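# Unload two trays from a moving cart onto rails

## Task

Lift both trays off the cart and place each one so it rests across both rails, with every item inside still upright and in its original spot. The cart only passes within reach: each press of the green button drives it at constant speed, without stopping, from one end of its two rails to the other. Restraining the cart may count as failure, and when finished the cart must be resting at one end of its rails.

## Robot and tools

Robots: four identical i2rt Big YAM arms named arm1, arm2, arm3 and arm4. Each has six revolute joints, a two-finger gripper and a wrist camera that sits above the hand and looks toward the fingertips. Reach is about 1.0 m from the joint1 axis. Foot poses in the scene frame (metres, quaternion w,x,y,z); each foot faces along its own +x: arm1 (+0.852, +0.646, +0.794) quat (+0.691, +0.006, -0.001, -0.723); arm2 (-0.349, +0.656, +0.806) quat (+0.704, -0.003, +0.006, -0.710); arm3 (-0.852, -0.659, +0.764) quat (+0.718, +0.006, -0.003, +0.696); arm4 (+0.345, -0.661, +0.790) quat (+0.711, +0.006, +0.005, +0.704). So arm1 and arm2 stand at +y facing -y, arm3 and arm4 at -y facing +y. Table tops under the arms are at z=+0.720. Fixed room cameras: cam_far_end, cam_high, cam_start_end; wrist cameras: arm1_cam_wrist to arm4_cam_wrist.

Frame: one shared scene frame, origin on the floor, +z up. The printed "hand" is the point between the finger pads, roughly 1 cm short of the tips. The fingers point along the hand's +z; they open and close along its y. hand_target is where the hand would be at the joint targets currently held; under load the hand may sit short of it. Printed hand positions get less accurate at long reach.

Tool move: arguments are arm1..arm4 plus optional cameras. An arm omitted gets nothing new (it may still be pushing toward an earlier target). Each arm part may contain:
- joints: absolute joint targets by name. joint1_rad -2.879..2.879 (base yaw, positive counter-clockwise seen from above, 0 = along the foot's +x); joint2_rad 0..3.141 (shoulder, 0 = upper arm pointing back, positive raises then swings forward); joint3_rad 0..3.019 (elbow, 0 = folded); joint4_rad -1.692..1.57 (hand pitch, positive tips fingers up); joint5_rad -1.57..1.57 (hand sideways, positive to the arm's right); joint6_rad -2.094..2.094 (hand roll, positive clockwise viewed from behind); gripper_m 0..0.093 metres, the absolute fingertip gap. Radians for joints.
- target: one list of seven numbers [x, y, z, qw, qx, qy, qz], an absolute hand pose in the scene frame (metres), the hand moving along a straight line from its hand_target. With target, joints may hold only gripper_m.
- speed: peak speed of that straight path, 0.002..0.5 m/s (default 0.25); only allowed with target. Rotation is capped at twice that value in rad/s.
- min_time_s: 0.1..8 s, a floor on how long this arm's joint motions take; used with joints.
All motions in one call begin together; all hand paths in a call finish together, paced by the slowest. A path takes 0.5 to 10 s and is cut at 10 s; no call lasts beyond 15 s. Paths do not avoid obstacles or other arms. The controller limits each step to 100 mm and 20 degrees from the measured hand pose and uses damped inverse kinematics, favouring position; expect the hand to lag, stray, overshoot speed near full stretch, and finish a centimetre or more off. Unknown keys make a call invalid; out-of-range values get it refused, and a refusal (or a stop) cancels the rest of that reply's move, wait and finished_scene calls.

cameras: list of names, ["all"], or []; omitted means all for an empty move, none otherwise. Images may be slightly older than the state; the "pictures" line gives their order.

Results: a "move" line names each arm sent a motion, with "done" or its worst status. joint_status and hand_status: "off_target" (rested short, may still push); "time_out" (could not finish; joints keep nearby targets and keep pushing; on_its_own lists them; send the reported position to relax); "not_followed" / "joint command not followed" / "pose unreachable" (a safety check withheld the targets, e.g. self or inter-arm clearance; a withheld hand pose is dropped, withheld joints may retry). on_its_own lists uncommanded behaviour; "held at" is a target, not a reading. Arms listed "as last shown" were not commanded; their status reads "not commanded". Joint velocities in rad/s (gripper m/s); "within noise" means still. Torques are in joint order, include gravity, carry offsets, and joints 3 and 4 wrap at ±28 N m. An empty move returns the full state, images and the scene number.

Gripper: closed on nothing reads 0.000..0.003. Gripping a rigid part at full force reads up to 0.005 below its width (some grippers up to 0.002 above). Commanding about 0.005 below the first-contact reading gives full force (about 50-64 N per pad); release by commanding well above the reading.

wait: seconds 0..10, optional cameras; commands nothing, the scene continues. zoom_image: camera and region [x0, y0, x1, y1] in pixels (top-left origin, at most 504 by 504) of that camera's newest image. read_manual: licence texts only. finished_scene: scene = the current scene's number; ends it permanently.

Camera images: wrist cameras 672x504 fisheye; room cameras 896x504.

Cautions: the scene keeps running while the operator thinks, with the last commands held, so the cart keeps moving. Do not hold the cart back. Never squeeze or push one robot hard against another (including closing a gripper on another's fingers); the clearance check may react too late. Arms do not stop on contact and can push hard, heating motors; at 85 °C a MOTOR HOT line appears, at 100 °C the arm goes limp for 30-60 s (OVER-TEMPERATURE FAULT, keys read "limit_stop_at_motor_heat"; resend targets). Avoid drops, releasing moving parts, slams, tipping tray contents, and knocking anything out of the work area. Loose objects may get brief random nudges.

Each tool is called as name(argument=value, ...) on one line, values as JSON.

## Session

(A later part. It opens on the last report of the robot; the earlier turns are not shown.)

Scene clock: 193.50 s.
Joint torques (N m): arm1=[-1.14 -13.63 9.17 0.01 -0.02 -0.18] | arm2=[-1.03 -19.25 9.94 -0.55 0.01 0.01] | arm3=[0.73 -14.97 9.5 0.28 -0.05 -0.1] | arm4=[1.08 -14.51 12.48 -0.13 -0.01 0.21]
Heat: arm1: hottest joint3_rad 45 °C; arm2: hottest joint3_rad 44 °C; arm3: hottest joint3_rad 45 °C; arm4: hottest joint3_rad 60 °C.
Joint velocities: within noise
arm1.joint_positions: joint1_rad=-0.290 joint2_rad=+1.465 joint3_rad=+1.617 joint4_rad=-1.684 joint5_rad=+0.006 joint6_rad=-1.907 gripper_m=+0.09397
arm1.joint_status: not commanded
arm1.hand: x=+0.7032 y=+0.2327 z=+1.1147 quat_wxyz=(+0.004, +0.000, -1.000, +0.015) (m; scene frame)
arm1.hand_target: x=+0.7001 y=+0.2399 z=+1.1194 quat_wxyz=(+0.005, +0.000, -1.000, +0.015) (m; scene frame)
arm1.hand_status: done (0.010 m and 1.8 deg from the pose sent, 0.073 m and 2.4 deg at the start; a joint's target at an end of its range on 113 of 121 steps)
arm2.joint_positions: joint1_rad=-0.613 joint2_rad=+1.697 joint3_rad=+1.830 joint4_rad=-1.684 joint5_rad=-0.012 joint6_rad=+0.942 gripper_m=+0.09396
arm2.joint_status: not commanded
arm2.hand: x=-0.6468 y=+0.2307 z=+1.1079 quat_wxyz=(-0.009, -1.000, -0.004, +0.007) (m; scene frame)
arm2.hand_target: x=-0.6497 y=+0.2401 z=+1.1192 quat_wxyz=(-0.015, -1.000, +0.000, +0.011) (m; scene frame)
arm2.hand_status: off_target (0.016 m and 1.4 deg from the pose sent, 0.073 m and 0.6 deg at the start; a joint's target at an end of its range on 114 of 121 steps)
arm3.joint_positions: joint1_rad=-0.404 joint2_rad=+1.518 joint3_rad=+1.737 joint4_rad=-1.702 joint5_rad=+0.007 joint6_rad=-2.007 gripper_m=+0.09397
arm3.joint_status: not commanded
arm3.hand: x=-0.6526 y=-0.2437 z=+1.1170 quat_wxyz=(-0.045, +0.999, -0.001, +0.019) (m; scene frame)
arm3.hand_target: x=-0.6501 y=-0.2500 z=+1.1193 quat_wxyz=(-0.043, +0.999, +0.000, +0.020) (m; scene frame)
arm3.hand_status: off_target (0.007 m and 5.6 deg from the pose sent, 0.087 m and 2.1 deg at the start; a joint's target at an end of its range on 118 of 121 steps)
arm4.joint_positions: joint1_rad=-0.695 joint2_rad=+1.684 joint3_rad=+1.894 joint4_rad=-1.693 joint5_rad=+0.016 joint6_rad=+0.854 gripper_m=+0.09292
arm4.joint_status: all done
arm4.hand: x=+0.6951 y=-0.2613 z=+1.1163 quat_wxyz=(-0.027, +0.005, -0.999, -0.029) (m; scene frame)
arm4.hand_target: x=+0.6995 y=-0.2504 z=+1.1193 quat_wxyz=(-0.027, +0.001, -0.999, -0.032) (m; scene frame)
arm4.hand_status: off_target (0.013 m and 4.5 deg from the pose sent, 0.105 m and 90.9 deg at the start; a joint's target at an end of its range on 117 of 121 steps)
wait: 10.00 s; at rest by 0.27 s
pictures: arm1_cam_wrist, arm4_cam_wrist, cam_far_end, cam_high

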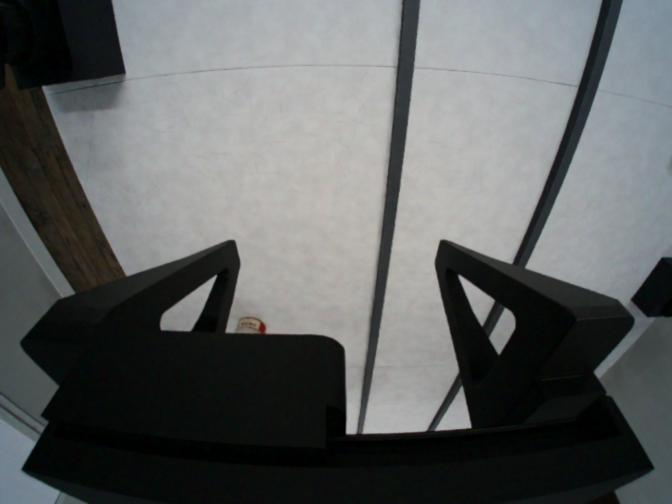

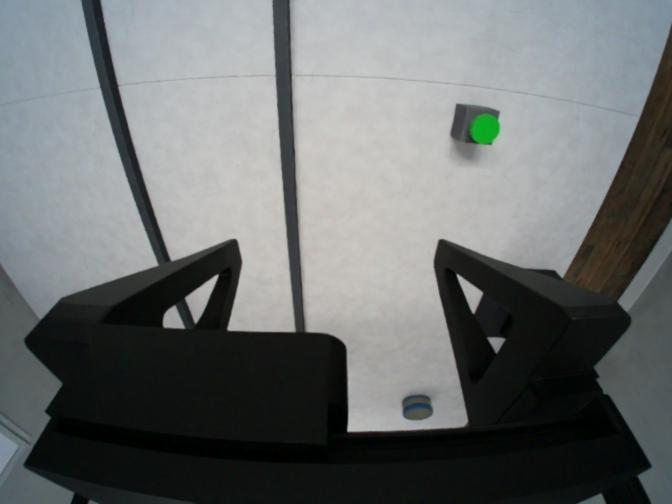

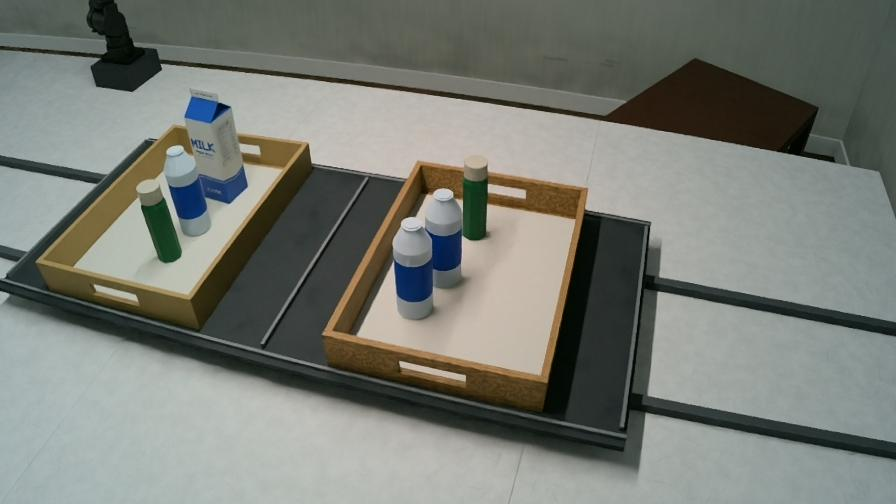

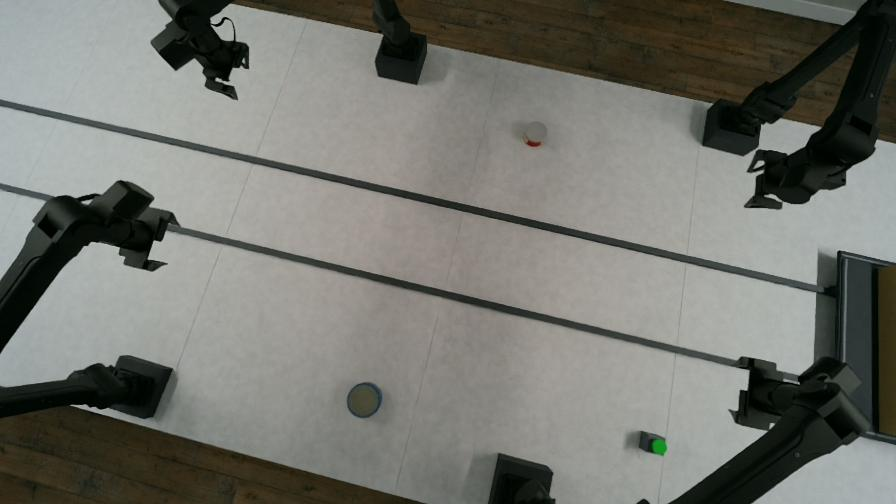

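move(arm4={"target":[0.716,-0.452,0.9,0,0.707,-0.707,0],"joints":{"gripper_m":0}}, arm1={"target":[0.7,0.24,0.98,0,0,1,0]}, arm2={"target":[-0.65,0.24,0.98,0,1,0,0]}, arm3={"target":[-0.65,-0.24,0.98,0,1,0,0]})

move(arm4={"target":[0.716,-0.452,0.795,0,0.707,-0.707,0],"speed":0.12}, cameras=["arm4_cam_wrist","cam_far_end"])

move(arm4={"target":[0.716,-0.44,0.9,0,0.707,-0.707,0],"speed":0.2}, cameras=["cam_far_end"])

move(arm4={"target":[0.7,-0.24,0.98,0,0,1,0],"joints":{"gripper_m":0.093},"speed":0.25}, cameras=["cam_far_end"])

wait(seconds=2, cameras=["arm1_cam_wrist","arm4_cam_wrist","cam_far_end","cam_high"])

wait(seconds=6, cameras=["arm1_cam_wrist","arm4_cam_wrist","cam_far_end","cam_high"])

wait(seconds=6, cameras=["arm1_cam_wrist","arm4_cam_wrist","cam_high"])

wait(seconds=4, cameras=["arm1_cam_wrist","arm4_cam_wrist","cam_high"])

wait(seconds=3, cameras=["arm1_cam_wrist","arm4_cam_wrist","cam_high"])

Scene clock: 266.80 s.
Joint torques (N m): arm1=[-1.9 -12.1 9.03 1.05 -0.09 -0.16] | arm2=[-0.62 -16.44 9.91 0.17 0.03 0.04] | arm3=[0.79 -13.63 9.4 1.01 -0.05 -0.04] | arm4=[0.21 -13.63 7.56 0.68 -0.11 -0.12]
Heat: arm1: hottest joint3_rad 44 °C; arm2: hottest joint3_rad 43 °C; arm3: hottest joint3_rad 44 °C; arm4: hottest joint3_rad 64 °C.
move: arm1 done; arm2 done; arm3 done; arm4 done
Joint velocities: within noise
arm1.joint_positions: joint1_rad=-0.292 joint2_rad=+1.468 joint3_rad=+1.281 joint4_rad=-1.375 joint5_rad=+0.006 joint6_rad=-1.910 gripper_m=+0.09397
arm1.joint_status: not commanded
arm1.hand: x=+0.7065 y=+0.2418 z=+0.9854 quat_wxyz=(-0.001, +0.000, -1.000, +0.001) (m; scene frame)
arm1.hand_target: x=+0.7000 y=+0.2401 z=+0.9800 quat_wxyz=(+0.000, +0.000, -1.000, +0.000) (m; scene frame)
arm1.hand_status: done (0.009 m and 0.1 deg from the pose sent, 0.135 m and 1.8 deg at the start)
arm2.joint_positions: joint1_rad=-0.613 joint2_rad=+1.695 joint3_rad=+1.504 joint4_rad=-1.385 joint5_rad=-0.012 joint6_rad=+0.942 gripper_m=+0.09396
arm2.joint_status: not commanded
arm2.hand: x=-0.6423 y=+0.2398 z=+0.9850 quat_wxyz=(+0.001, -1.000, -0.004, +0.000) (m; scene frame)
arm2.hand_target: x=-0.6499 y=+0.2401 z=+0.9800 quat_wxyz=(+0.000, -1.000, +0.000, +0.000) (m; scene frame)
arm2.hand_status: done (0.009 m and 0.4 deg from the pose sent, 0.128 m and 1.4 deg at the start)
arm3.joint_positions: joint1_rad=-0.404 joint2_rad=+1.561 joint3_rad=+1.445 joint4_rad=-1.460 joint5_rad=+0.007 joint6_rad=-2.007 gripper_m=+0.09397
arm3.joint_status: not commanded
arm3.hand: x=-0.6532 y=-0.2421 z=+0.9865 quat_wxyz=(-0.003, +1.000, +0.000, +0.000) (m; scene frame)
arm3.hand_target: x=-0.6500 y=-0.2400 z=+0.9801 quat_wxyz=(+0.000, +1.000, +0.000, +0.000) (m; scene frame)
arm3.hand_status: done (0.008 m and 0.3 deg from the pose sent, 0.137 m and 5.6 deg at the start)
arm4.joint_positions: joint1_rad=-1.036 joint2_rad=+1.523 joint3_rad=+1.120 joint4_rad=-1.170 joint5_rad=+0.010 joint6_rad=-1.035 gripper_m=+0.00034
arm4.joint_status: all done
arm4.hand: x=+0.7141 y=-0.4509 z=+0.8984 quat_wxyz=(+0.008, +0.703, -0.711, -0.002) (m; scene frame)
arm4.hand_target: x=+0.7160 y=-0.4520 z=+0.9000 quat_wxyz=(+0.000, +0.707, -0.707, +0.000) (m; scene frame)
arm4.hand_status: done (0.003 m and 1.1 deg from the pose sent, 0.289 m and 89.5 deg at the start)
pictures: none

Scene clock: 268.23 s.
Joint torques (N m): arm1=[-0.91 -11.16 9.11 1.02 -0.05 -0.14] | arm2=[-0.73 -16.26 9.89 0.23 0.03 0.05] | arm3=[1.26 -14.15 9.47 0.92 -0.03 -0.04] | arm4=[0.09 -11.46 6.27 1.03 -0.13 -0.11]
Heat: arm1: hottest joint3_rad 44 °C; arm2: hottest joint3_rad 43 °C; arm3: hottest joint3_rad 44 °C; arm4: hottest joint3_rad 64 °C.
move: arm4 off_target
Joint velocities: within noise
arm1, arm2, arm3: as last shown
arm4.joint_positions: joint1_rad=-1.036 joint2_rad=+1.639 joint3_rad=+0.989 joint4_rad=-0.892 joint5_rad=+0.010 joint6_rad=-1.037 gripper_m=+0.00034
arm4.joint_status: not commanded
arm4.hand: x=+0.7159 y=-0.4489 z=+0.8084 quat_wxyz=(-0.007, +0.704, -0.710, +0.002) (m; scene frame)
arm4.hand_target: x=+0.7155 y=-0.4521 z=+0.7953 quat_wxyz=(+0.000, +0.707, -0.707, +0.000) (m; scene frame)
arm4.hand_status: off_target (0.014 m and 1.0 deg from the pose sent, 0.103 m and 1.1 deg at the start)
pictures: arm4_cam_wrist, cam_far_end

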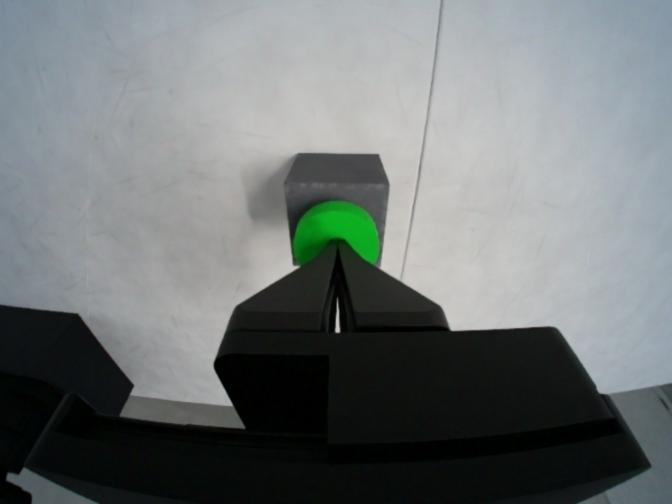

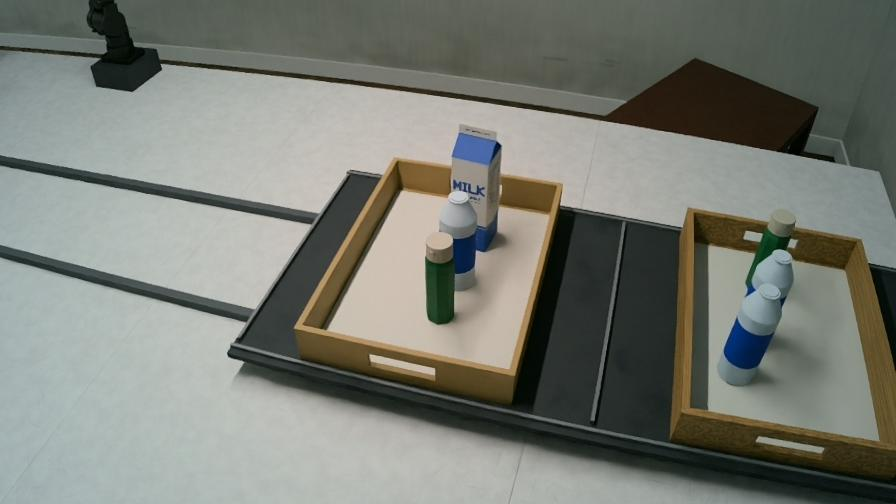

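Scene clock: 269.43 s.
Joint torques (N m): arm1=[-1.38 -11.11 8.88 0.94 -0.06 -0.23] | arm2=[-0.79 -16.38 9.87 0.2 0.03 0.04] | arm3=[1.08 -14.51 9.47 1.03 -0.08 -0.06] | arm4=[1.08 -11.99 9.94 -0.31 -0.11 0.14]
Heat: arm1: hottest joint3_rad 43 °C; arm2: hottest joint3_rad 43 °C; arm3: hottest joint3_rad 44 °C; arm4: hottest joint3_rad 64 °C.
move: arm4 off_target
Joint velocities: within noise
arm1, arm2, arm3: as last shown
arm4.joint_positions: joint1_rad=-1.023 joint2_rad=+1.519 joint3_rad=+1.104 joint4_rad=-1.148 joint5_rad=+0.010 joint6_rad=-1.037 gripper_m=+0.00033
arm4.joint_status: not commanded
arm4.hand: x=+0.7101 y=-0.4467 z=+0.8941 quat_wxyz=(+0.003, +0.709, -0.706, -0.001) (m; scene frame)
arm4.hand_target: x=+0.7158 y=-0.4401 z=+0.9000 quat_wxyz=(+0.000, +0.707, -0.707, +0.000) (m; scene frame)
arm4.hand_status: off_target (0.011 m and 0.5 deg from the pose sent, 0.092 m and 1.0 deg at the start)
pictures: cam_far_end

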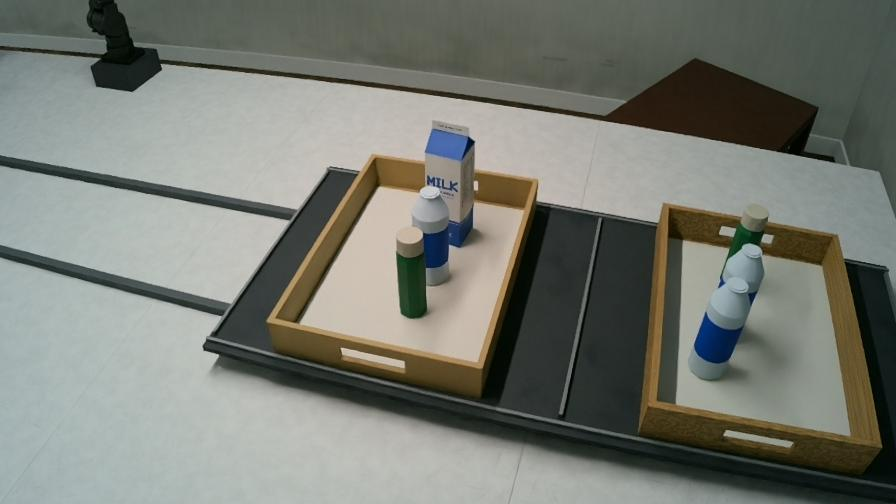

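Scene clock: 273.47 s.
Joint torques (N m): arm1=[-1.38 -12.22 9.17 1.02 -0.03 -0.21] | arm2=[-0.85 -16.32 9.89 0.24 0.02 0.06] | arm3=[0.91 -13.57 9.59 0.96 -0.04 -0.01] | arm4=[1.2 -14.92 12.22 -0.25 0.15 0.17]
Heat: arm1: hottest joint3_rad 43 °C; arm2: hottest joint3_rad 43 °C; arm3: hottest joint3_rad 44 °C; arm4: hottest joint3_rad 65 °C.
move: arm4 off_target
Joint velocities: within noise
arm1, arm2, arm3: as last shown
arm4.joint_positions: joint1_rad=-0.686 joint2_rad=+1.744 joint3_rad=+1.614 joint4_rad=-1.433 joint5_rad=+0.011 joint6_rad=+0.864 gripper_m=+0.09292
arm4.joint_status: all done
arm4.hand: x=+0.6931 y=-0.2518 z=+0.9793 quat_wxyz=(+0.001, +0.006, -1.000, +0.000) (m; scene frame)
arm4.hand_target: x=+0.6996 y=-0.2404 z=+0.9797 quat_wxyz=(+0.000, +0.000, -1.000, +0.000) (m; scene frame)
arm4.hand_status: off_target (0.014 m and 0.7 deg from the pose sent, 0.224 m and 90.2 deg at the start)
pictures: cam_far_end

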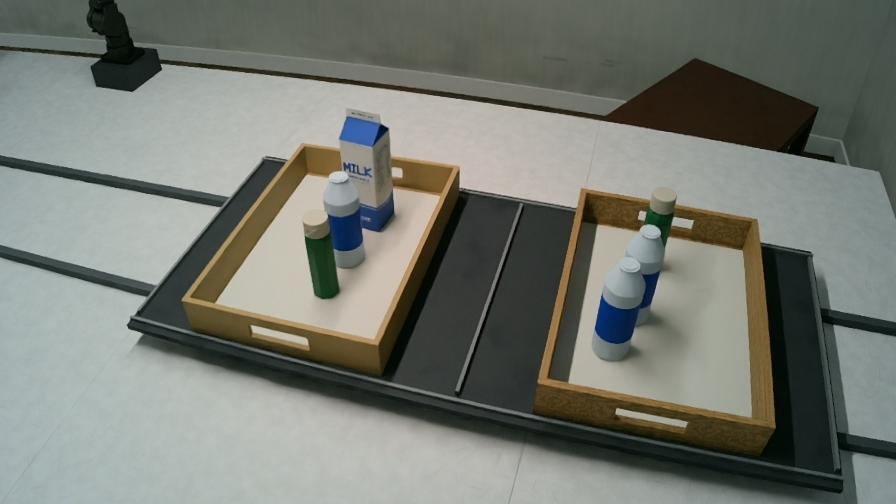

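Scene clock: 275.47 s.
Joint torques (N m): arm1=[-1.73 -10.93 9.09 1.22 0.02 -0.19] | arm2=[-0.73 -16.32 9.89 0.2 0.03 0.05] | arm3=[1.49 -14.27 9.44 0.84 -0.04 -0.06] | arm4=[1.2 -14.97 12.21 -0.29 0.16 0.22]
Heat: arm1: hottest joint3_rad 43 °C; arm2: hottest joint3_rad 43 °C; arm3: hottest joint3_rad 44 °C; arm4: hottest joint3_rad 66 °C.
Joint velocities: within noise
arm1.joint_positions: joint1_rad=-0.292 joint2_rad=+1.468 joint3_rad=+1.281 joint4_rad=-1.375 joint5_rad=+0.006 joint6_rad=-1.910 gripper_m=+0.09397
arm1.joint_status: not commanded
arm1.hand: x=+0.7065 y=+0.2418 z=+0.9854 quat_wxyz=(-0.001, +0.000, -1.000, +0.001) (m; scene frame)
arm1.hand_target: x=+0.7000 y=+0.2401 z=+0.9800 quat_wxyz=(+0.000, +0.000, -1.000, +0.000) (m; scene frame)
arm1.hand_status: not commanded
arm2.joint_positions: joint1_rad=-0.613 joint2_rad=+1.695 joint3_rad=+1.504 joint4_rad=-1.385 joint5_rad=-0.012 joint6_rad=+0.942 gripper_m=+0.09396
arm2.joint_status: not commanded
arm2.hand: x=-0.6423 y=+0.2398 z=+0.9850 quat_wxyz=(+0.001, -1.000, -0.004, +0.000) (m; scene frame)
arm2.hand_target: x=-0.6499 y=+0.2401 z=+0.9800 quat_wxyz=(+0.000, -1.000, +0.000, +0.000) (m; scene frame)
arm2.hand_status: not commanded
arm3.joint_positions: joint1_rad=-0.404 joint2_rad=+1.561 joint3_rad=+1.445 joint4_rad=-1.460 joint5_rad=+0.007 joint6_rad=-2.007 gripper_m=+0.09397
arm3.joint_status: not commanded
arm3.hand: x=-0.6532 y=-0.2421 z=+0.9865 quat_wxyz=(-0.003, +1.000, +0.000, +0.000) (m; scene frame)
arm3.hand_target: x=-0.6500 y=-0.2400 z=+0.9801 quat_wxyz=(+0.000, +1.000, +0.000, +0.000) (m; scene frame)
arm3.hand_status: not commanded
arm4.joint_positions: joint1_rad=-0.686 joint2_rad=+1.744 joint3_rad=+1.614 joint4_rad=-1.433 joint5_rad=+0.011 joint6_rad=+0.864 gripper_m=+0.09292
arm4.joint_status: all done
arm4.hand: x=+0.6931 y=-0.2518 z=+0.9793 quat_wxyz=(+0.001, +0.005, -1.000, +0.000) (m; scene frame)
arm4.hand_target: x=+0.6996 y=-0.2404 z=+0.9797 quat_wxyz=(+0.000, +0.000, -1.000, +0.000) (m; scene frame)
arm4.hand_status: off_target (0.014 m and 0.6 deg from the pose sent, 0.224 m and 90.2 deg at the start)
wait: 2.00 s; at rest by 0.27 s
pictures: arm1_cam_wrist, arm4_cam_wrist, cam_far_end, cam_high

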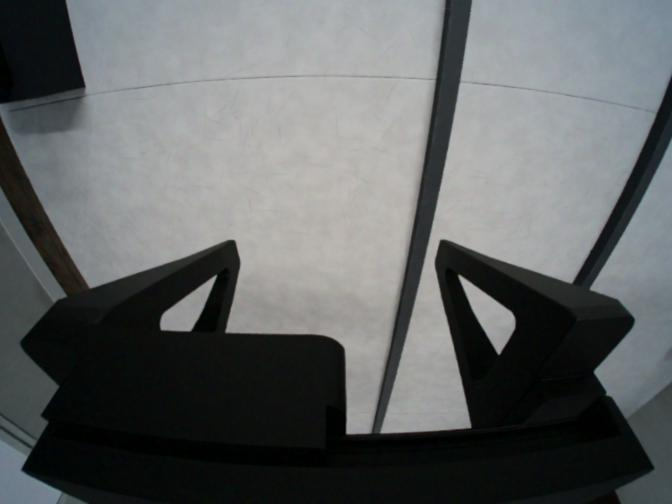

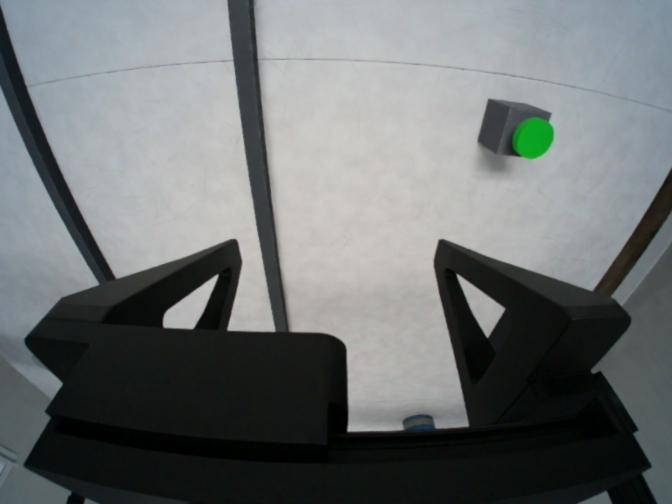

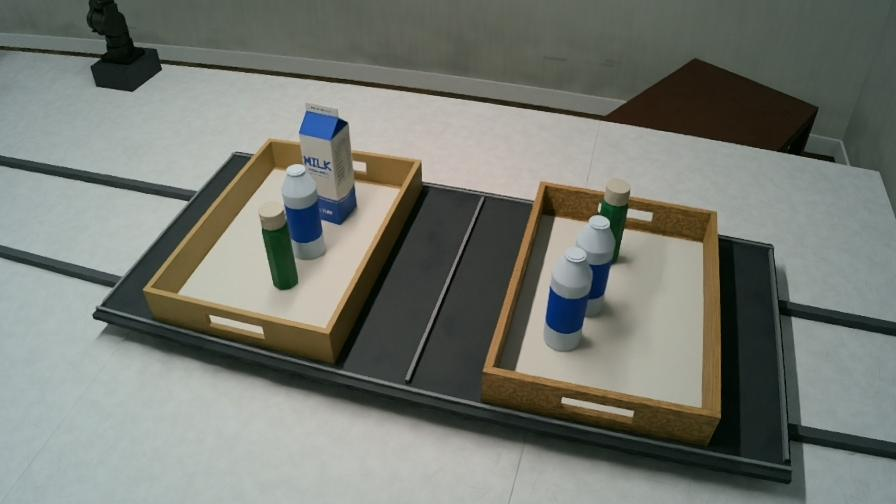

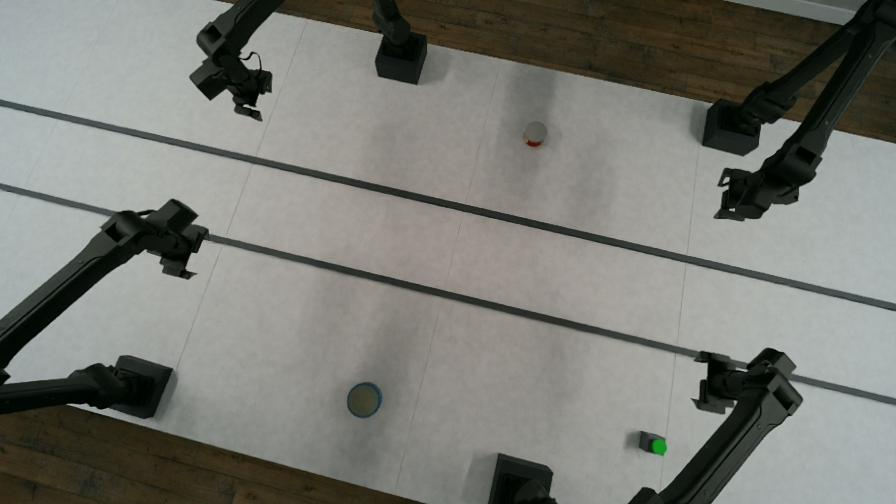

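Scene clock: 281.47 s.
Joint torques (N m): arm1=[-1.32 -12.04 9.22 0.76 -0.03 -0.14] | arm2=[-0.67 -16.32 9.95 0.23 0.01 0.03] | arm3=[1.26 -13.74 9.33 0.83 -0.03 -0.02] | arm4=[1.03 -14.86 12.16 -0.27 0.16 0.21]
Heat: arm1: hottest joint3_rad 43 °C; arm2: hottest joint3_rad 43 °C; arm3: hottest joint3_rad 44 °C; arm4: hottest joint3_rad 68 °C.
Joint velocities: within noise
arm1.joint_positions: joint1_rad=-0.292 joint2_rad=+1.468 joint3_rad=+1.281 joint4_rad=-1.375 joint5_rad=+0.006 joint6_rad=-1.910 gripper_m=+0.09397
arm1.joint_status: not commanded
arm1.hand: x=+0.7065 y=+0.2418 z=+0.9854 quat_wxyz=(-0.001, +0.000, -1.000, +0.001) (m; scene frame)
arm1.hand_target: x=+0.7000 y=+0.2401 z=+0.9800 quat_wxyz=(+0.000, +0.000, -1.000, +0.000) (m; scene frame)
arm1.hand_status: not commanded
arm2.joint_positions: joint1_rad=-0.613 joint2_rad=+1.695 joint3_rad=+1.504 joint4_rad=-1.385 joint5_rad=-0.012 joint6_rad=+0.942 gripper_m=+0.09396
arm2.joint_status: not commanded
arm2.hand: x=-0.6423 y=+0.2398 z=+0.9850 quat_wxyz=(+0.001, -1.000, -0.004, +0.000) (m; scene frame)
arm2.hand_target: x=-0.6499 y=+0.2401 z=+0.9800 quat_wxyz=(+0.000, -1.000, +0.000, +0.000) (m; scene frame)
arm2.hand_status: not commanded
arm3.joint_positions: joint1_rad=-0.404 joint2_rad=+1.561 joint3_rad=+1.445 joint4_rad=-1.460 joint5_rad=+0.007 joint6_rad=-2.007 gripper_m=+0.09397
arm3.joint_status: not commanded
arm3.hand: x=-0.6532 y=-0.2421 z=+0.9865 quat_wxyz=(-0.003, +1.000, +0.000, +0.000) (m; scene frame)
arm3.hand_target: x=-0.6500 y=-0.2400 z=+0.9801 quat_wxyz=(+0.000, +1.000, +0.000, +0.000) (m; scene frame)
arm3.hand_status: not commanded
arm4.joint_positions: joint1_rad=-0.686 joint2_rad=+1.744 joint3_rad=+1.614 joint4_rad=-1.433 joint5_rad=+0.011 joint6_rad=+0.864 gripper_m=+0.09292
arm4.joint_status: all done
arm4.hand: x=+0.6931 y=-0.2518 z=+0.9793 quat_wxyz=(+0.001, +0.005, -1.000, +0.000) (m; scene frame)
arm4.hand_target: x=+0.6996 y=-0.2404 z=+0.9797 quat_wxyz=(+0.000, +0.000, -1.000, +0.000) (m; scene frame)
arm4.hand_status: off_target (0.014 m and 0.6 deg from the pose sent, 0.224 m and 90.2 deg at the start)
wait: 6.00 s; at rest by 0.27 s
pictures: arm1_cam_wrist, arm4_cam_wrist, cam_far_end, cam_high

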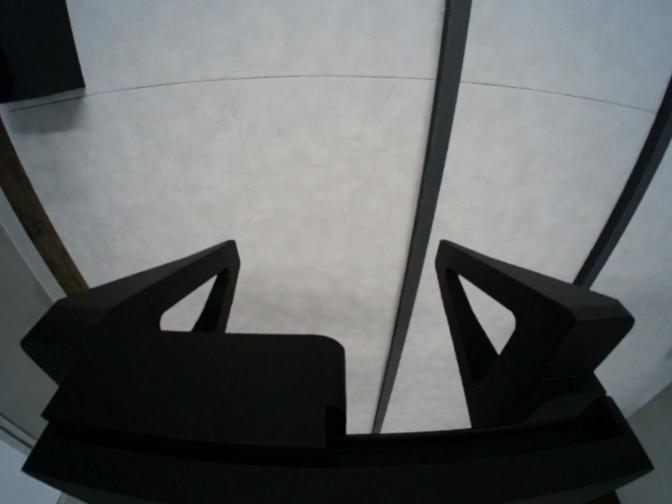

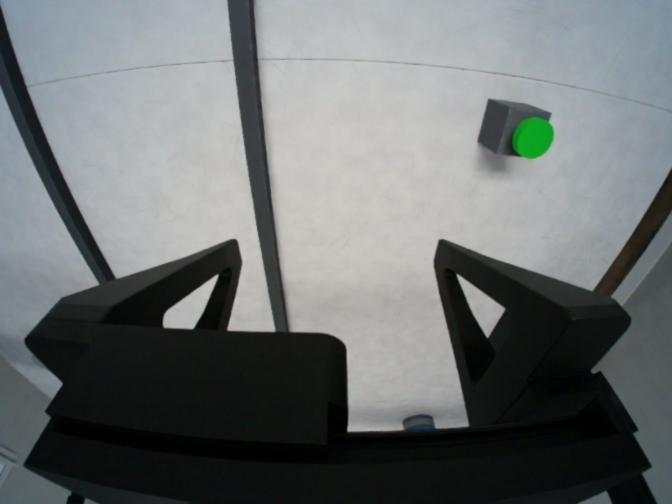

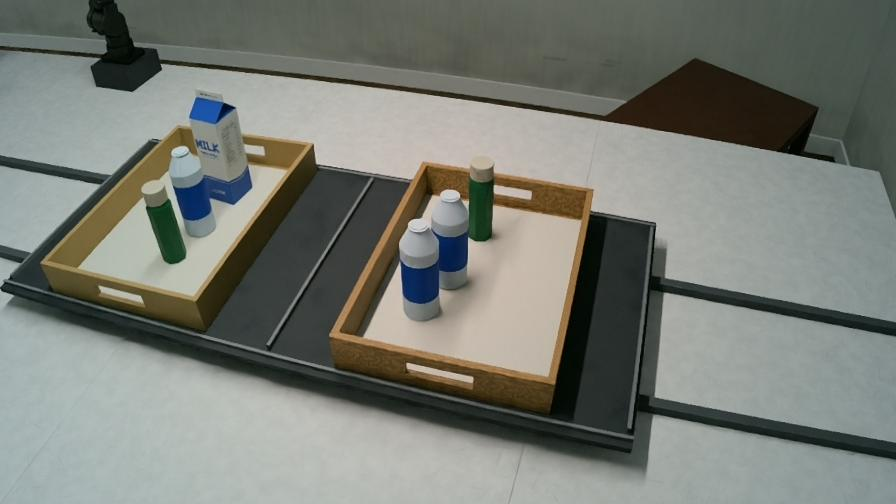

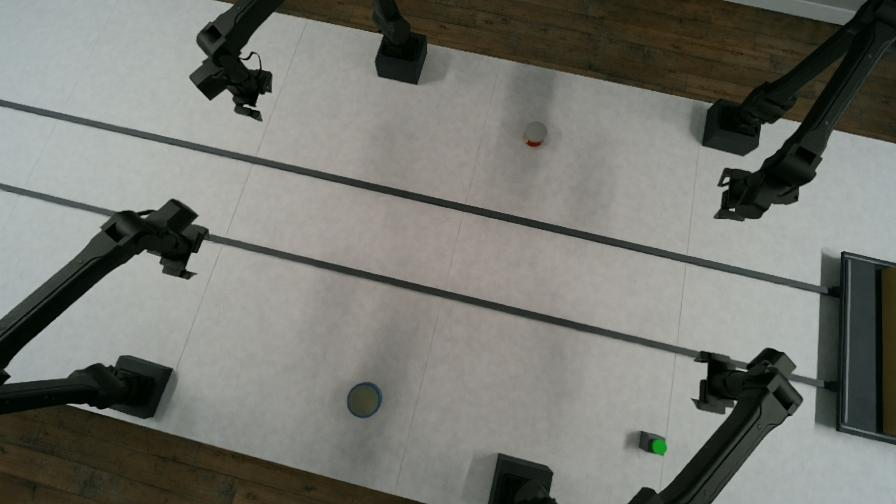

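Scene clock: 287.47 s.
Joint torques (N m): arm1=[-1.26 -11.52 9.25 1.1 -0.08 -0.2] | arm2=[-0.67 -16.44 9.94 0.24 0.02 0.04] | arm3=[1.2 -14.15 9.46 0.94 0 -0.05] | arm4=[1.14 -15.03 12.18 -0.31 0.16 0.2]
Heat: arm1: hottest joint3_rad 43 °C; arm2: hottest joint3_rad 43 °C; arm3: hottest joint2_rad 44 °C; arm4: hottest joint3_rad 70 °C.
Joint velocities: within noise
arm1.joint_positions: joint1_rad=-0.292 joint2_rad=+1.468 joint3_rad=+1.281 joint4_rad=-1.375 joint5_rad=+0.006 joint6_rad=-1.910 gripper_m=+0.09397
arm1.joint_status: not commanded
arm1.hand: x=+0.7065 y=+0.2418 z=+0.9854 quat_wxyz=(-0.001, +0.000, -1.000, +0.001) (m; scene frame)
arm1.hand_target: x=+0.7000 y=+0.2401 z=+0.9800 quat_wxyz=(+0.000, +0.000, -1.000, +0.000) (m; scene frame)
arm1.hand_status: not commanded
arm2.joint_positions: joint1_rad=-0.613 joint2_rad=+1.695 joint3_rad=+1.504 joint4_rad=-1.385 joint5_rad=-0.012 joint6_rad=+0.942 gripper_m=+0.09396
arm2.joint_status: not commanded
arm2.hand: x=-0.6423 y=+0.2398 z=+0.9850 quat_wxyz=(+0.001, -1.000, -0.004, +0.000) (m; scene frame)
arm2.hand_target: x=-0.6499 y=+0.2401 z=+0.9800 quat_wxyz=(+0.000, -1.000, +0.000, +0.000) (m; scene frame)
arm2.hand_status: not commanded
arm3.joint_positions: joint1_rad=-0.404 joint2_rad=+1.561 joint3_rad=+1.445 joint4_rad=-1.460 joint5_rad=+0.007 joint6_rad=-2.007 gripper_m=+0.09397
arm3.joint_status: not commanded
arm3.hand: x=-0.6532 y=-0.2421 z=+0.9865 quat_wxyz=(-0.003, +1.000, +0.000, +0.000) (m; scene frame)
arm3.hand_target: x=-0.6500 y=-0.2400 z=+0.9801 quat_wxyz=(+0.000, +1.000, +0.000, +0.000) (m; scene frame)
arm3.hand_status: not commanded
arm4.joint_positions: joint1_rad=-0.686 joint2_rad=+1.744 joint3_rad=+1.614 joint4_rad=-1.433 joint5_rad=+0.011 joint6_rad=+0.864 gripper_m=+0.09292
arm4.joint_status: all done
arm4.hand: x=+0.6931 y=-0.2518 z=+0.9793 quat_wxyz=(+0.001, +0.005, -1.000, +0.000) (m; scene frame)
arm4.hand_target: x=+0.6996 y=-0.2404 z=+0.9797 quat_wxyz=(+0.000, +0.000, -1.000, +0.000) (m; scene frame)
arm4.hand_status: off_target (0.014 m and 0.6 deg from the pose sent, 0.224 m and 90.2 deg at the start)
wait: 6.00 s; at rest by 0.27 s
pictures: arm1_cam_wrist, arm4_cam_wrist, cam_high

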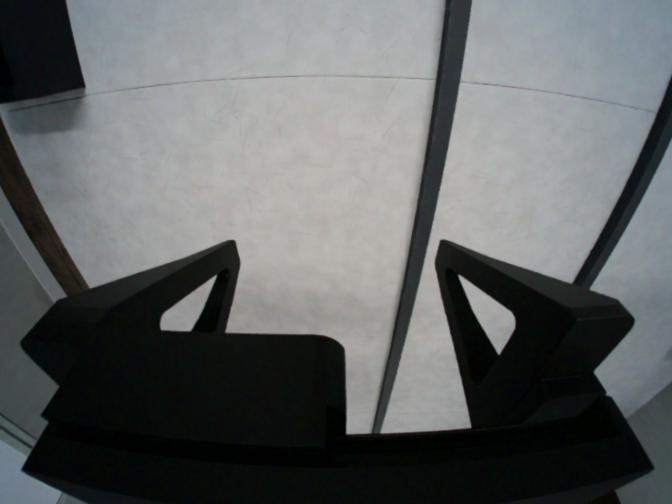

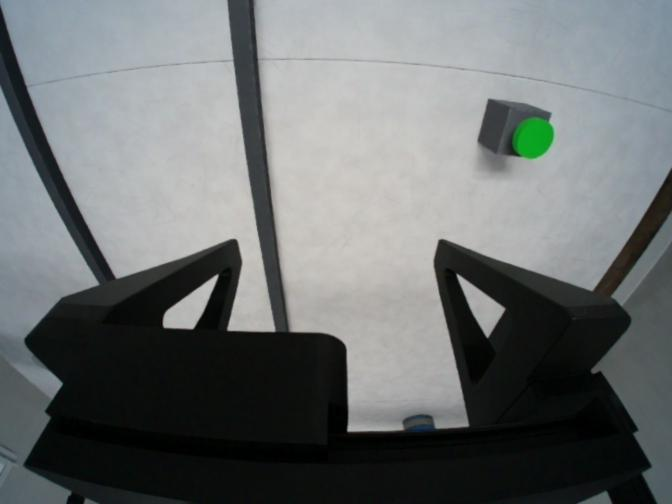

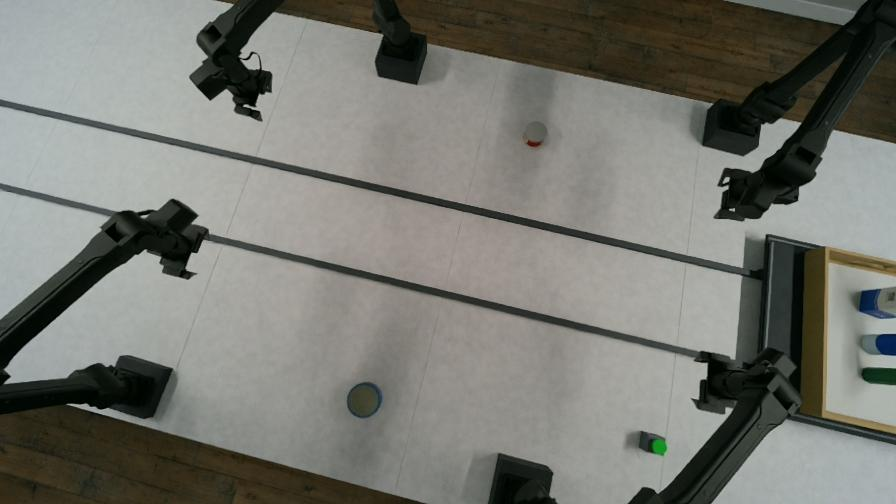

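Scene clock: 291.47 s.
Joint torques (N m): arm1=[-2.08 -11.75 9.11 0.85 -0.05 -0.21] | arm2=[-0.85 -16.44 9.92 0.21 0.03 0.04] | arm3=[0.97 -14.39 9.58 0.88 -0.06 0.01] | arm4=[1.14 -14.92 12.22 -0.25 0.17 0.2]
Heat: arm1: hottest joint3_rad 43 °C; arm2: hottest joint3_rad 43 °C; arm3: hottest joint2_rad 44 °C; arm4: hottest joint3_rad 71 °C.
Joint velocities: within noise
arm1.joint_positions: joint1_rad=-0.292 joint2_rad=+1.468 joint3_rad=+1.281 joint4_rad=-1.375 joint5_rad=+0.006 joint6_rad=-1.910 gripper_m=+0.09397
arm1.joint_status: not commanded
arm1.hand: x=+0.7065 y=+0.2418 z=+0.9854 quat_wxyz=(-0.001, +0.000, -1.000, +0.001) (m; scene frame)
arm1.hand_target: x=+0.7000 y=+0.2401 z=+0.9800 quat_wxyz=(+0.000, +0.000, -1.000, +0.000) (m; scene frame)
arm1.hand_status: not commanded
arm2.joint_positions: joint1_rad=-0.613 joint2_rad=+1.695 joint3_rad=+1.504 joint4_rad=-1.385 joint5_rad=-0.012 joint6_rad=+0.942 gripper_m=+0.09396
arm2.joint_status: not commanded
arm2.hand: x=-0.6423 y=+0.2398 z=+0.9850 quat_wxyz=(+0.001, -1.000, -0.004, +0.000) (m; scene frame)
arm2.hand_target: x=-0.6499 y=+0.2401 z=+0.9800 quat_wxyz=(+0.000, -1.000, +0.000, +0.000) (m; scene frame)
arm2.hand_status: not commanded
arm3.joint_positions: joint1_rad=-0.404 joint2_rad=+1.561 joint3_rad=+1.445 joint4_rad=-1.460 joint5_rad=+0.007 joint6_rad=-2.007 gripper_m=+0.09397
arm3.joint_status: not commanded
arm3.hand: x=-0.6532 y=-0.2421 z=+0.9865 quat_wxyz=(-0.003, +1.000, +0.000, +0.000) (m; scene frame)
arm3.hand_target: x=-0.6500 y=-0.2400 z=+0.9801 quat_wxyz=(+0.000, +1.000, +0.000, +0.000) (m; scene frame)
arm3.hand_status: not commanded
arm4.joint_positions: joint1_rad=-0.686 joint2_rad=+1.744 joint3_rad=+1.614 joint4_rad=-1.433 joint5_rad=+0.011 joint6_rad=+0.864 gripper_m=+0.09292
arm4.joint_status: all done
arm4.hand: x=+0.6931 y=-0.2518 z=+0.9793 quat_wxyz=(+0.001, +0.005, -1.000, +0.000) (m; scene frame)
arm4.hand_target: x=+0.6996 y=-0.2404 z=+0.9797 quat_wxyz=(+0.000, +0.000, -1.000, +0.000) (m; scene frame)
arm4.hand_status: off_target (0.014 m and 0.6 deg from the pose sent, 0.224 m and 90.2 deg at the start)
wait: 4.00 s; at rest by 0.27 s
pictures: arm1_cam_wrist, arm4_cam_wrist, cam_high

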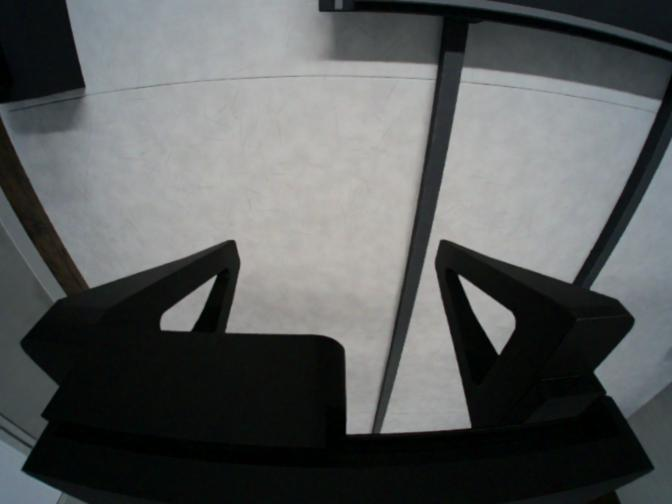

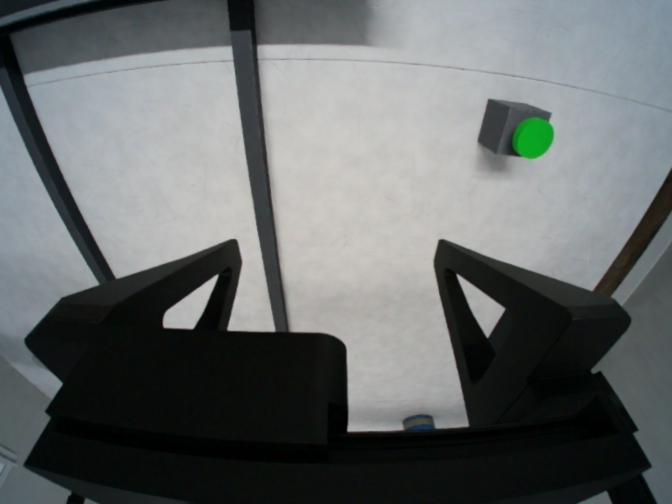

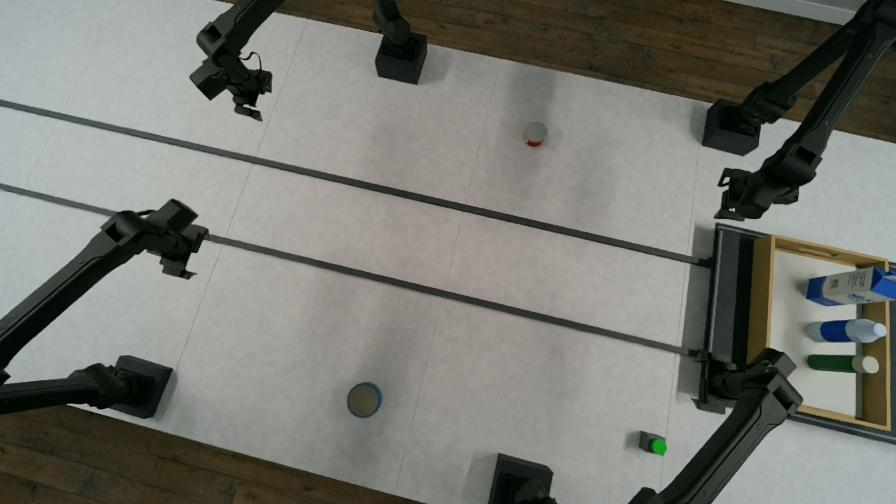

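Scene clock: 294.47 s.
Joint torques (N m): arm1=[-0.67 -11.75 9.13 0.85 -0.04 -0.18] | arm2=[-0.62 -16.5 9.91 0.21 0.03 0.04] | arm3=[0.79 -13.86 9.7 0.95 -0.07 -0.07] | arm4=[1.08 -14.74 12.19 -0.27 0.16 0.21]
Heat: arm1: hottest joint3_rad 43 °C; arm2: hottest joint3_rad 43 °C; arm3: hottest joint2_rad 44 °C; arm4: hottest joint3_rad 71 °C.
Joint velocities: within noise
arm1.joint_positions: joint1_rad=-0.292 joint2_rad=+1.468 joint3_rad=+1.281 joint4_rad=-1.375 joint5_rad=+0.006 joint6_rad=-1.910 gripper_m=+0.09397
arm1.joint_status: not commanded
arm1.hand: x=+0.7065 y=+0.2418 z=+0.9854 quat_wxyz=(-0.001, +0.000, -1.000, +0.001) (m; scene frame)
arm1.hand_target: x=+0.7000 y=+0.2401 z=+0.9800 quat_wxyz=(+0.000, +0.000, -1.000, +0.000) (m; scene frame)
arm1.hand_status: not commanded
arm2.joint_positions: joint1_rad=-0.613 joint2_rad=+1.695 joint3_rad=+1.504 joint4_rad=-1.385 joint5_rad=-0.012 joint6_rad=+0.942 gripper_m=+0.09396
arm2.joint_status: not commanded
arm2.hand: x=-0.6423 y=+0.2398 z=+0.9850 quat_wxyz=(+0.001, -1.000, -0.004, +0.000) (m; scene frame)
arm2.hand_target: x=-0.6499 y=+0.2401 z=+0.9800 quat_wxyz=(+0.000, -1.000, +0.000, +0.000) (m; scene frame)
arm2.hand_status: not commanded
arm3.joint_positions: joint1_rad=-0.404 joint2_rad=+1.561 joint3_rad=+1.445 joint4_rad=-1.460 joint5_rad=+0.007 joint6_rad=-2.007 gripper_m=+0.09397
arm3.joint_status: not commanded
arm3.hand: x=-0.6532 y=-0.2421 z=+0.9865 quat_wxyz=(-0.003, +1.000, +0.000, +0.000) (m; scene frame)
arm3.hand_target: x=-0.6500 y=-0.2400 z=+0.9801 quat_wxyz=(+0.000, +1.000, +0.000, +0.000) (m; scene frame)
arm3.hand_status: not commanded
arm4.joint_positions: joint1_rad=-0.686 joint2_rad=+1.744 joint3_rad=+1.614 joint4_rad=-1.433 joint5_rad=+0.011 joint6_rad=+0.864 gripper_m=+0.09292
arm4.joint_status: all done
arm4.hand: x=+0.6931 y=-0.2518 z=+0.9793 quat_wxyz=(+0.001, +0.005, -1.000, +0.000) (m; scene frame)
arm4.hand_target: x=+0.6996 y=-0.2404 z=+0.9797 quat_wxyz=(+0.000, +0.000, -1.000, +0.000) (m; scene frame)
arm4.hand_status: off_target (0.014 m and 0.6 deg from the pose sent, 0.224 m and 90.2 deg at the start)
wait: 3.00 s; at rest by 0.27 s
pictures: arm1_cam_wrist, arm4_cam_wrist, cam_high

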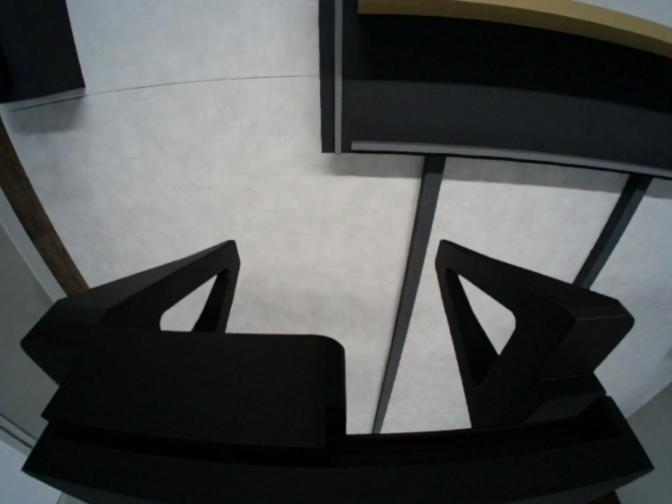

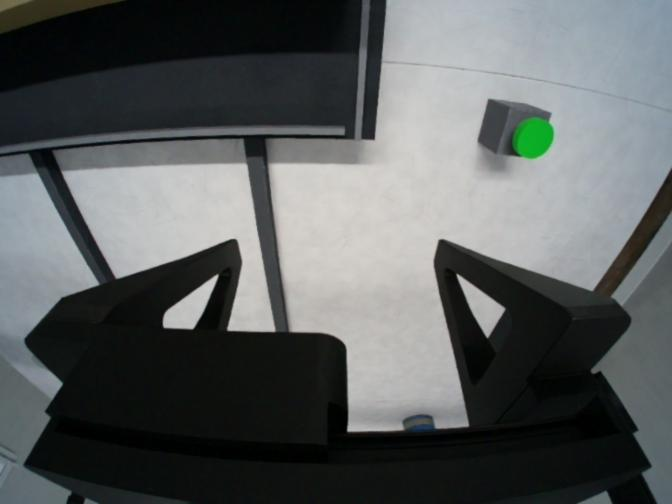

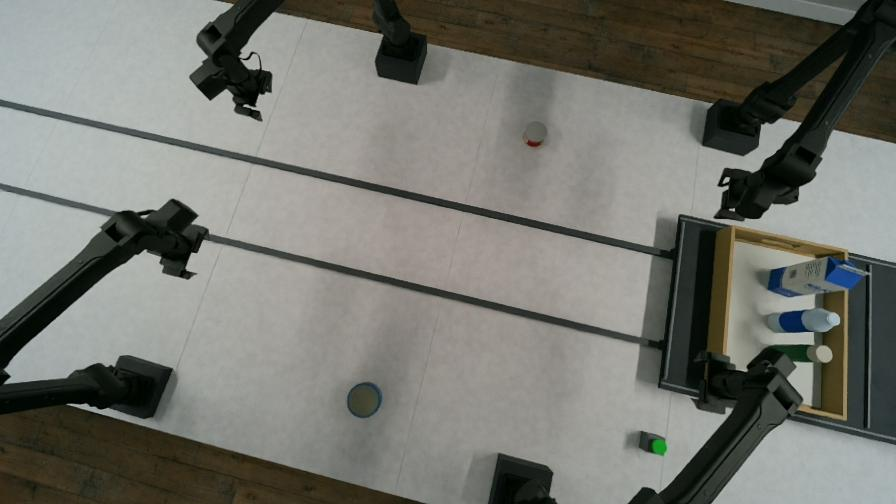

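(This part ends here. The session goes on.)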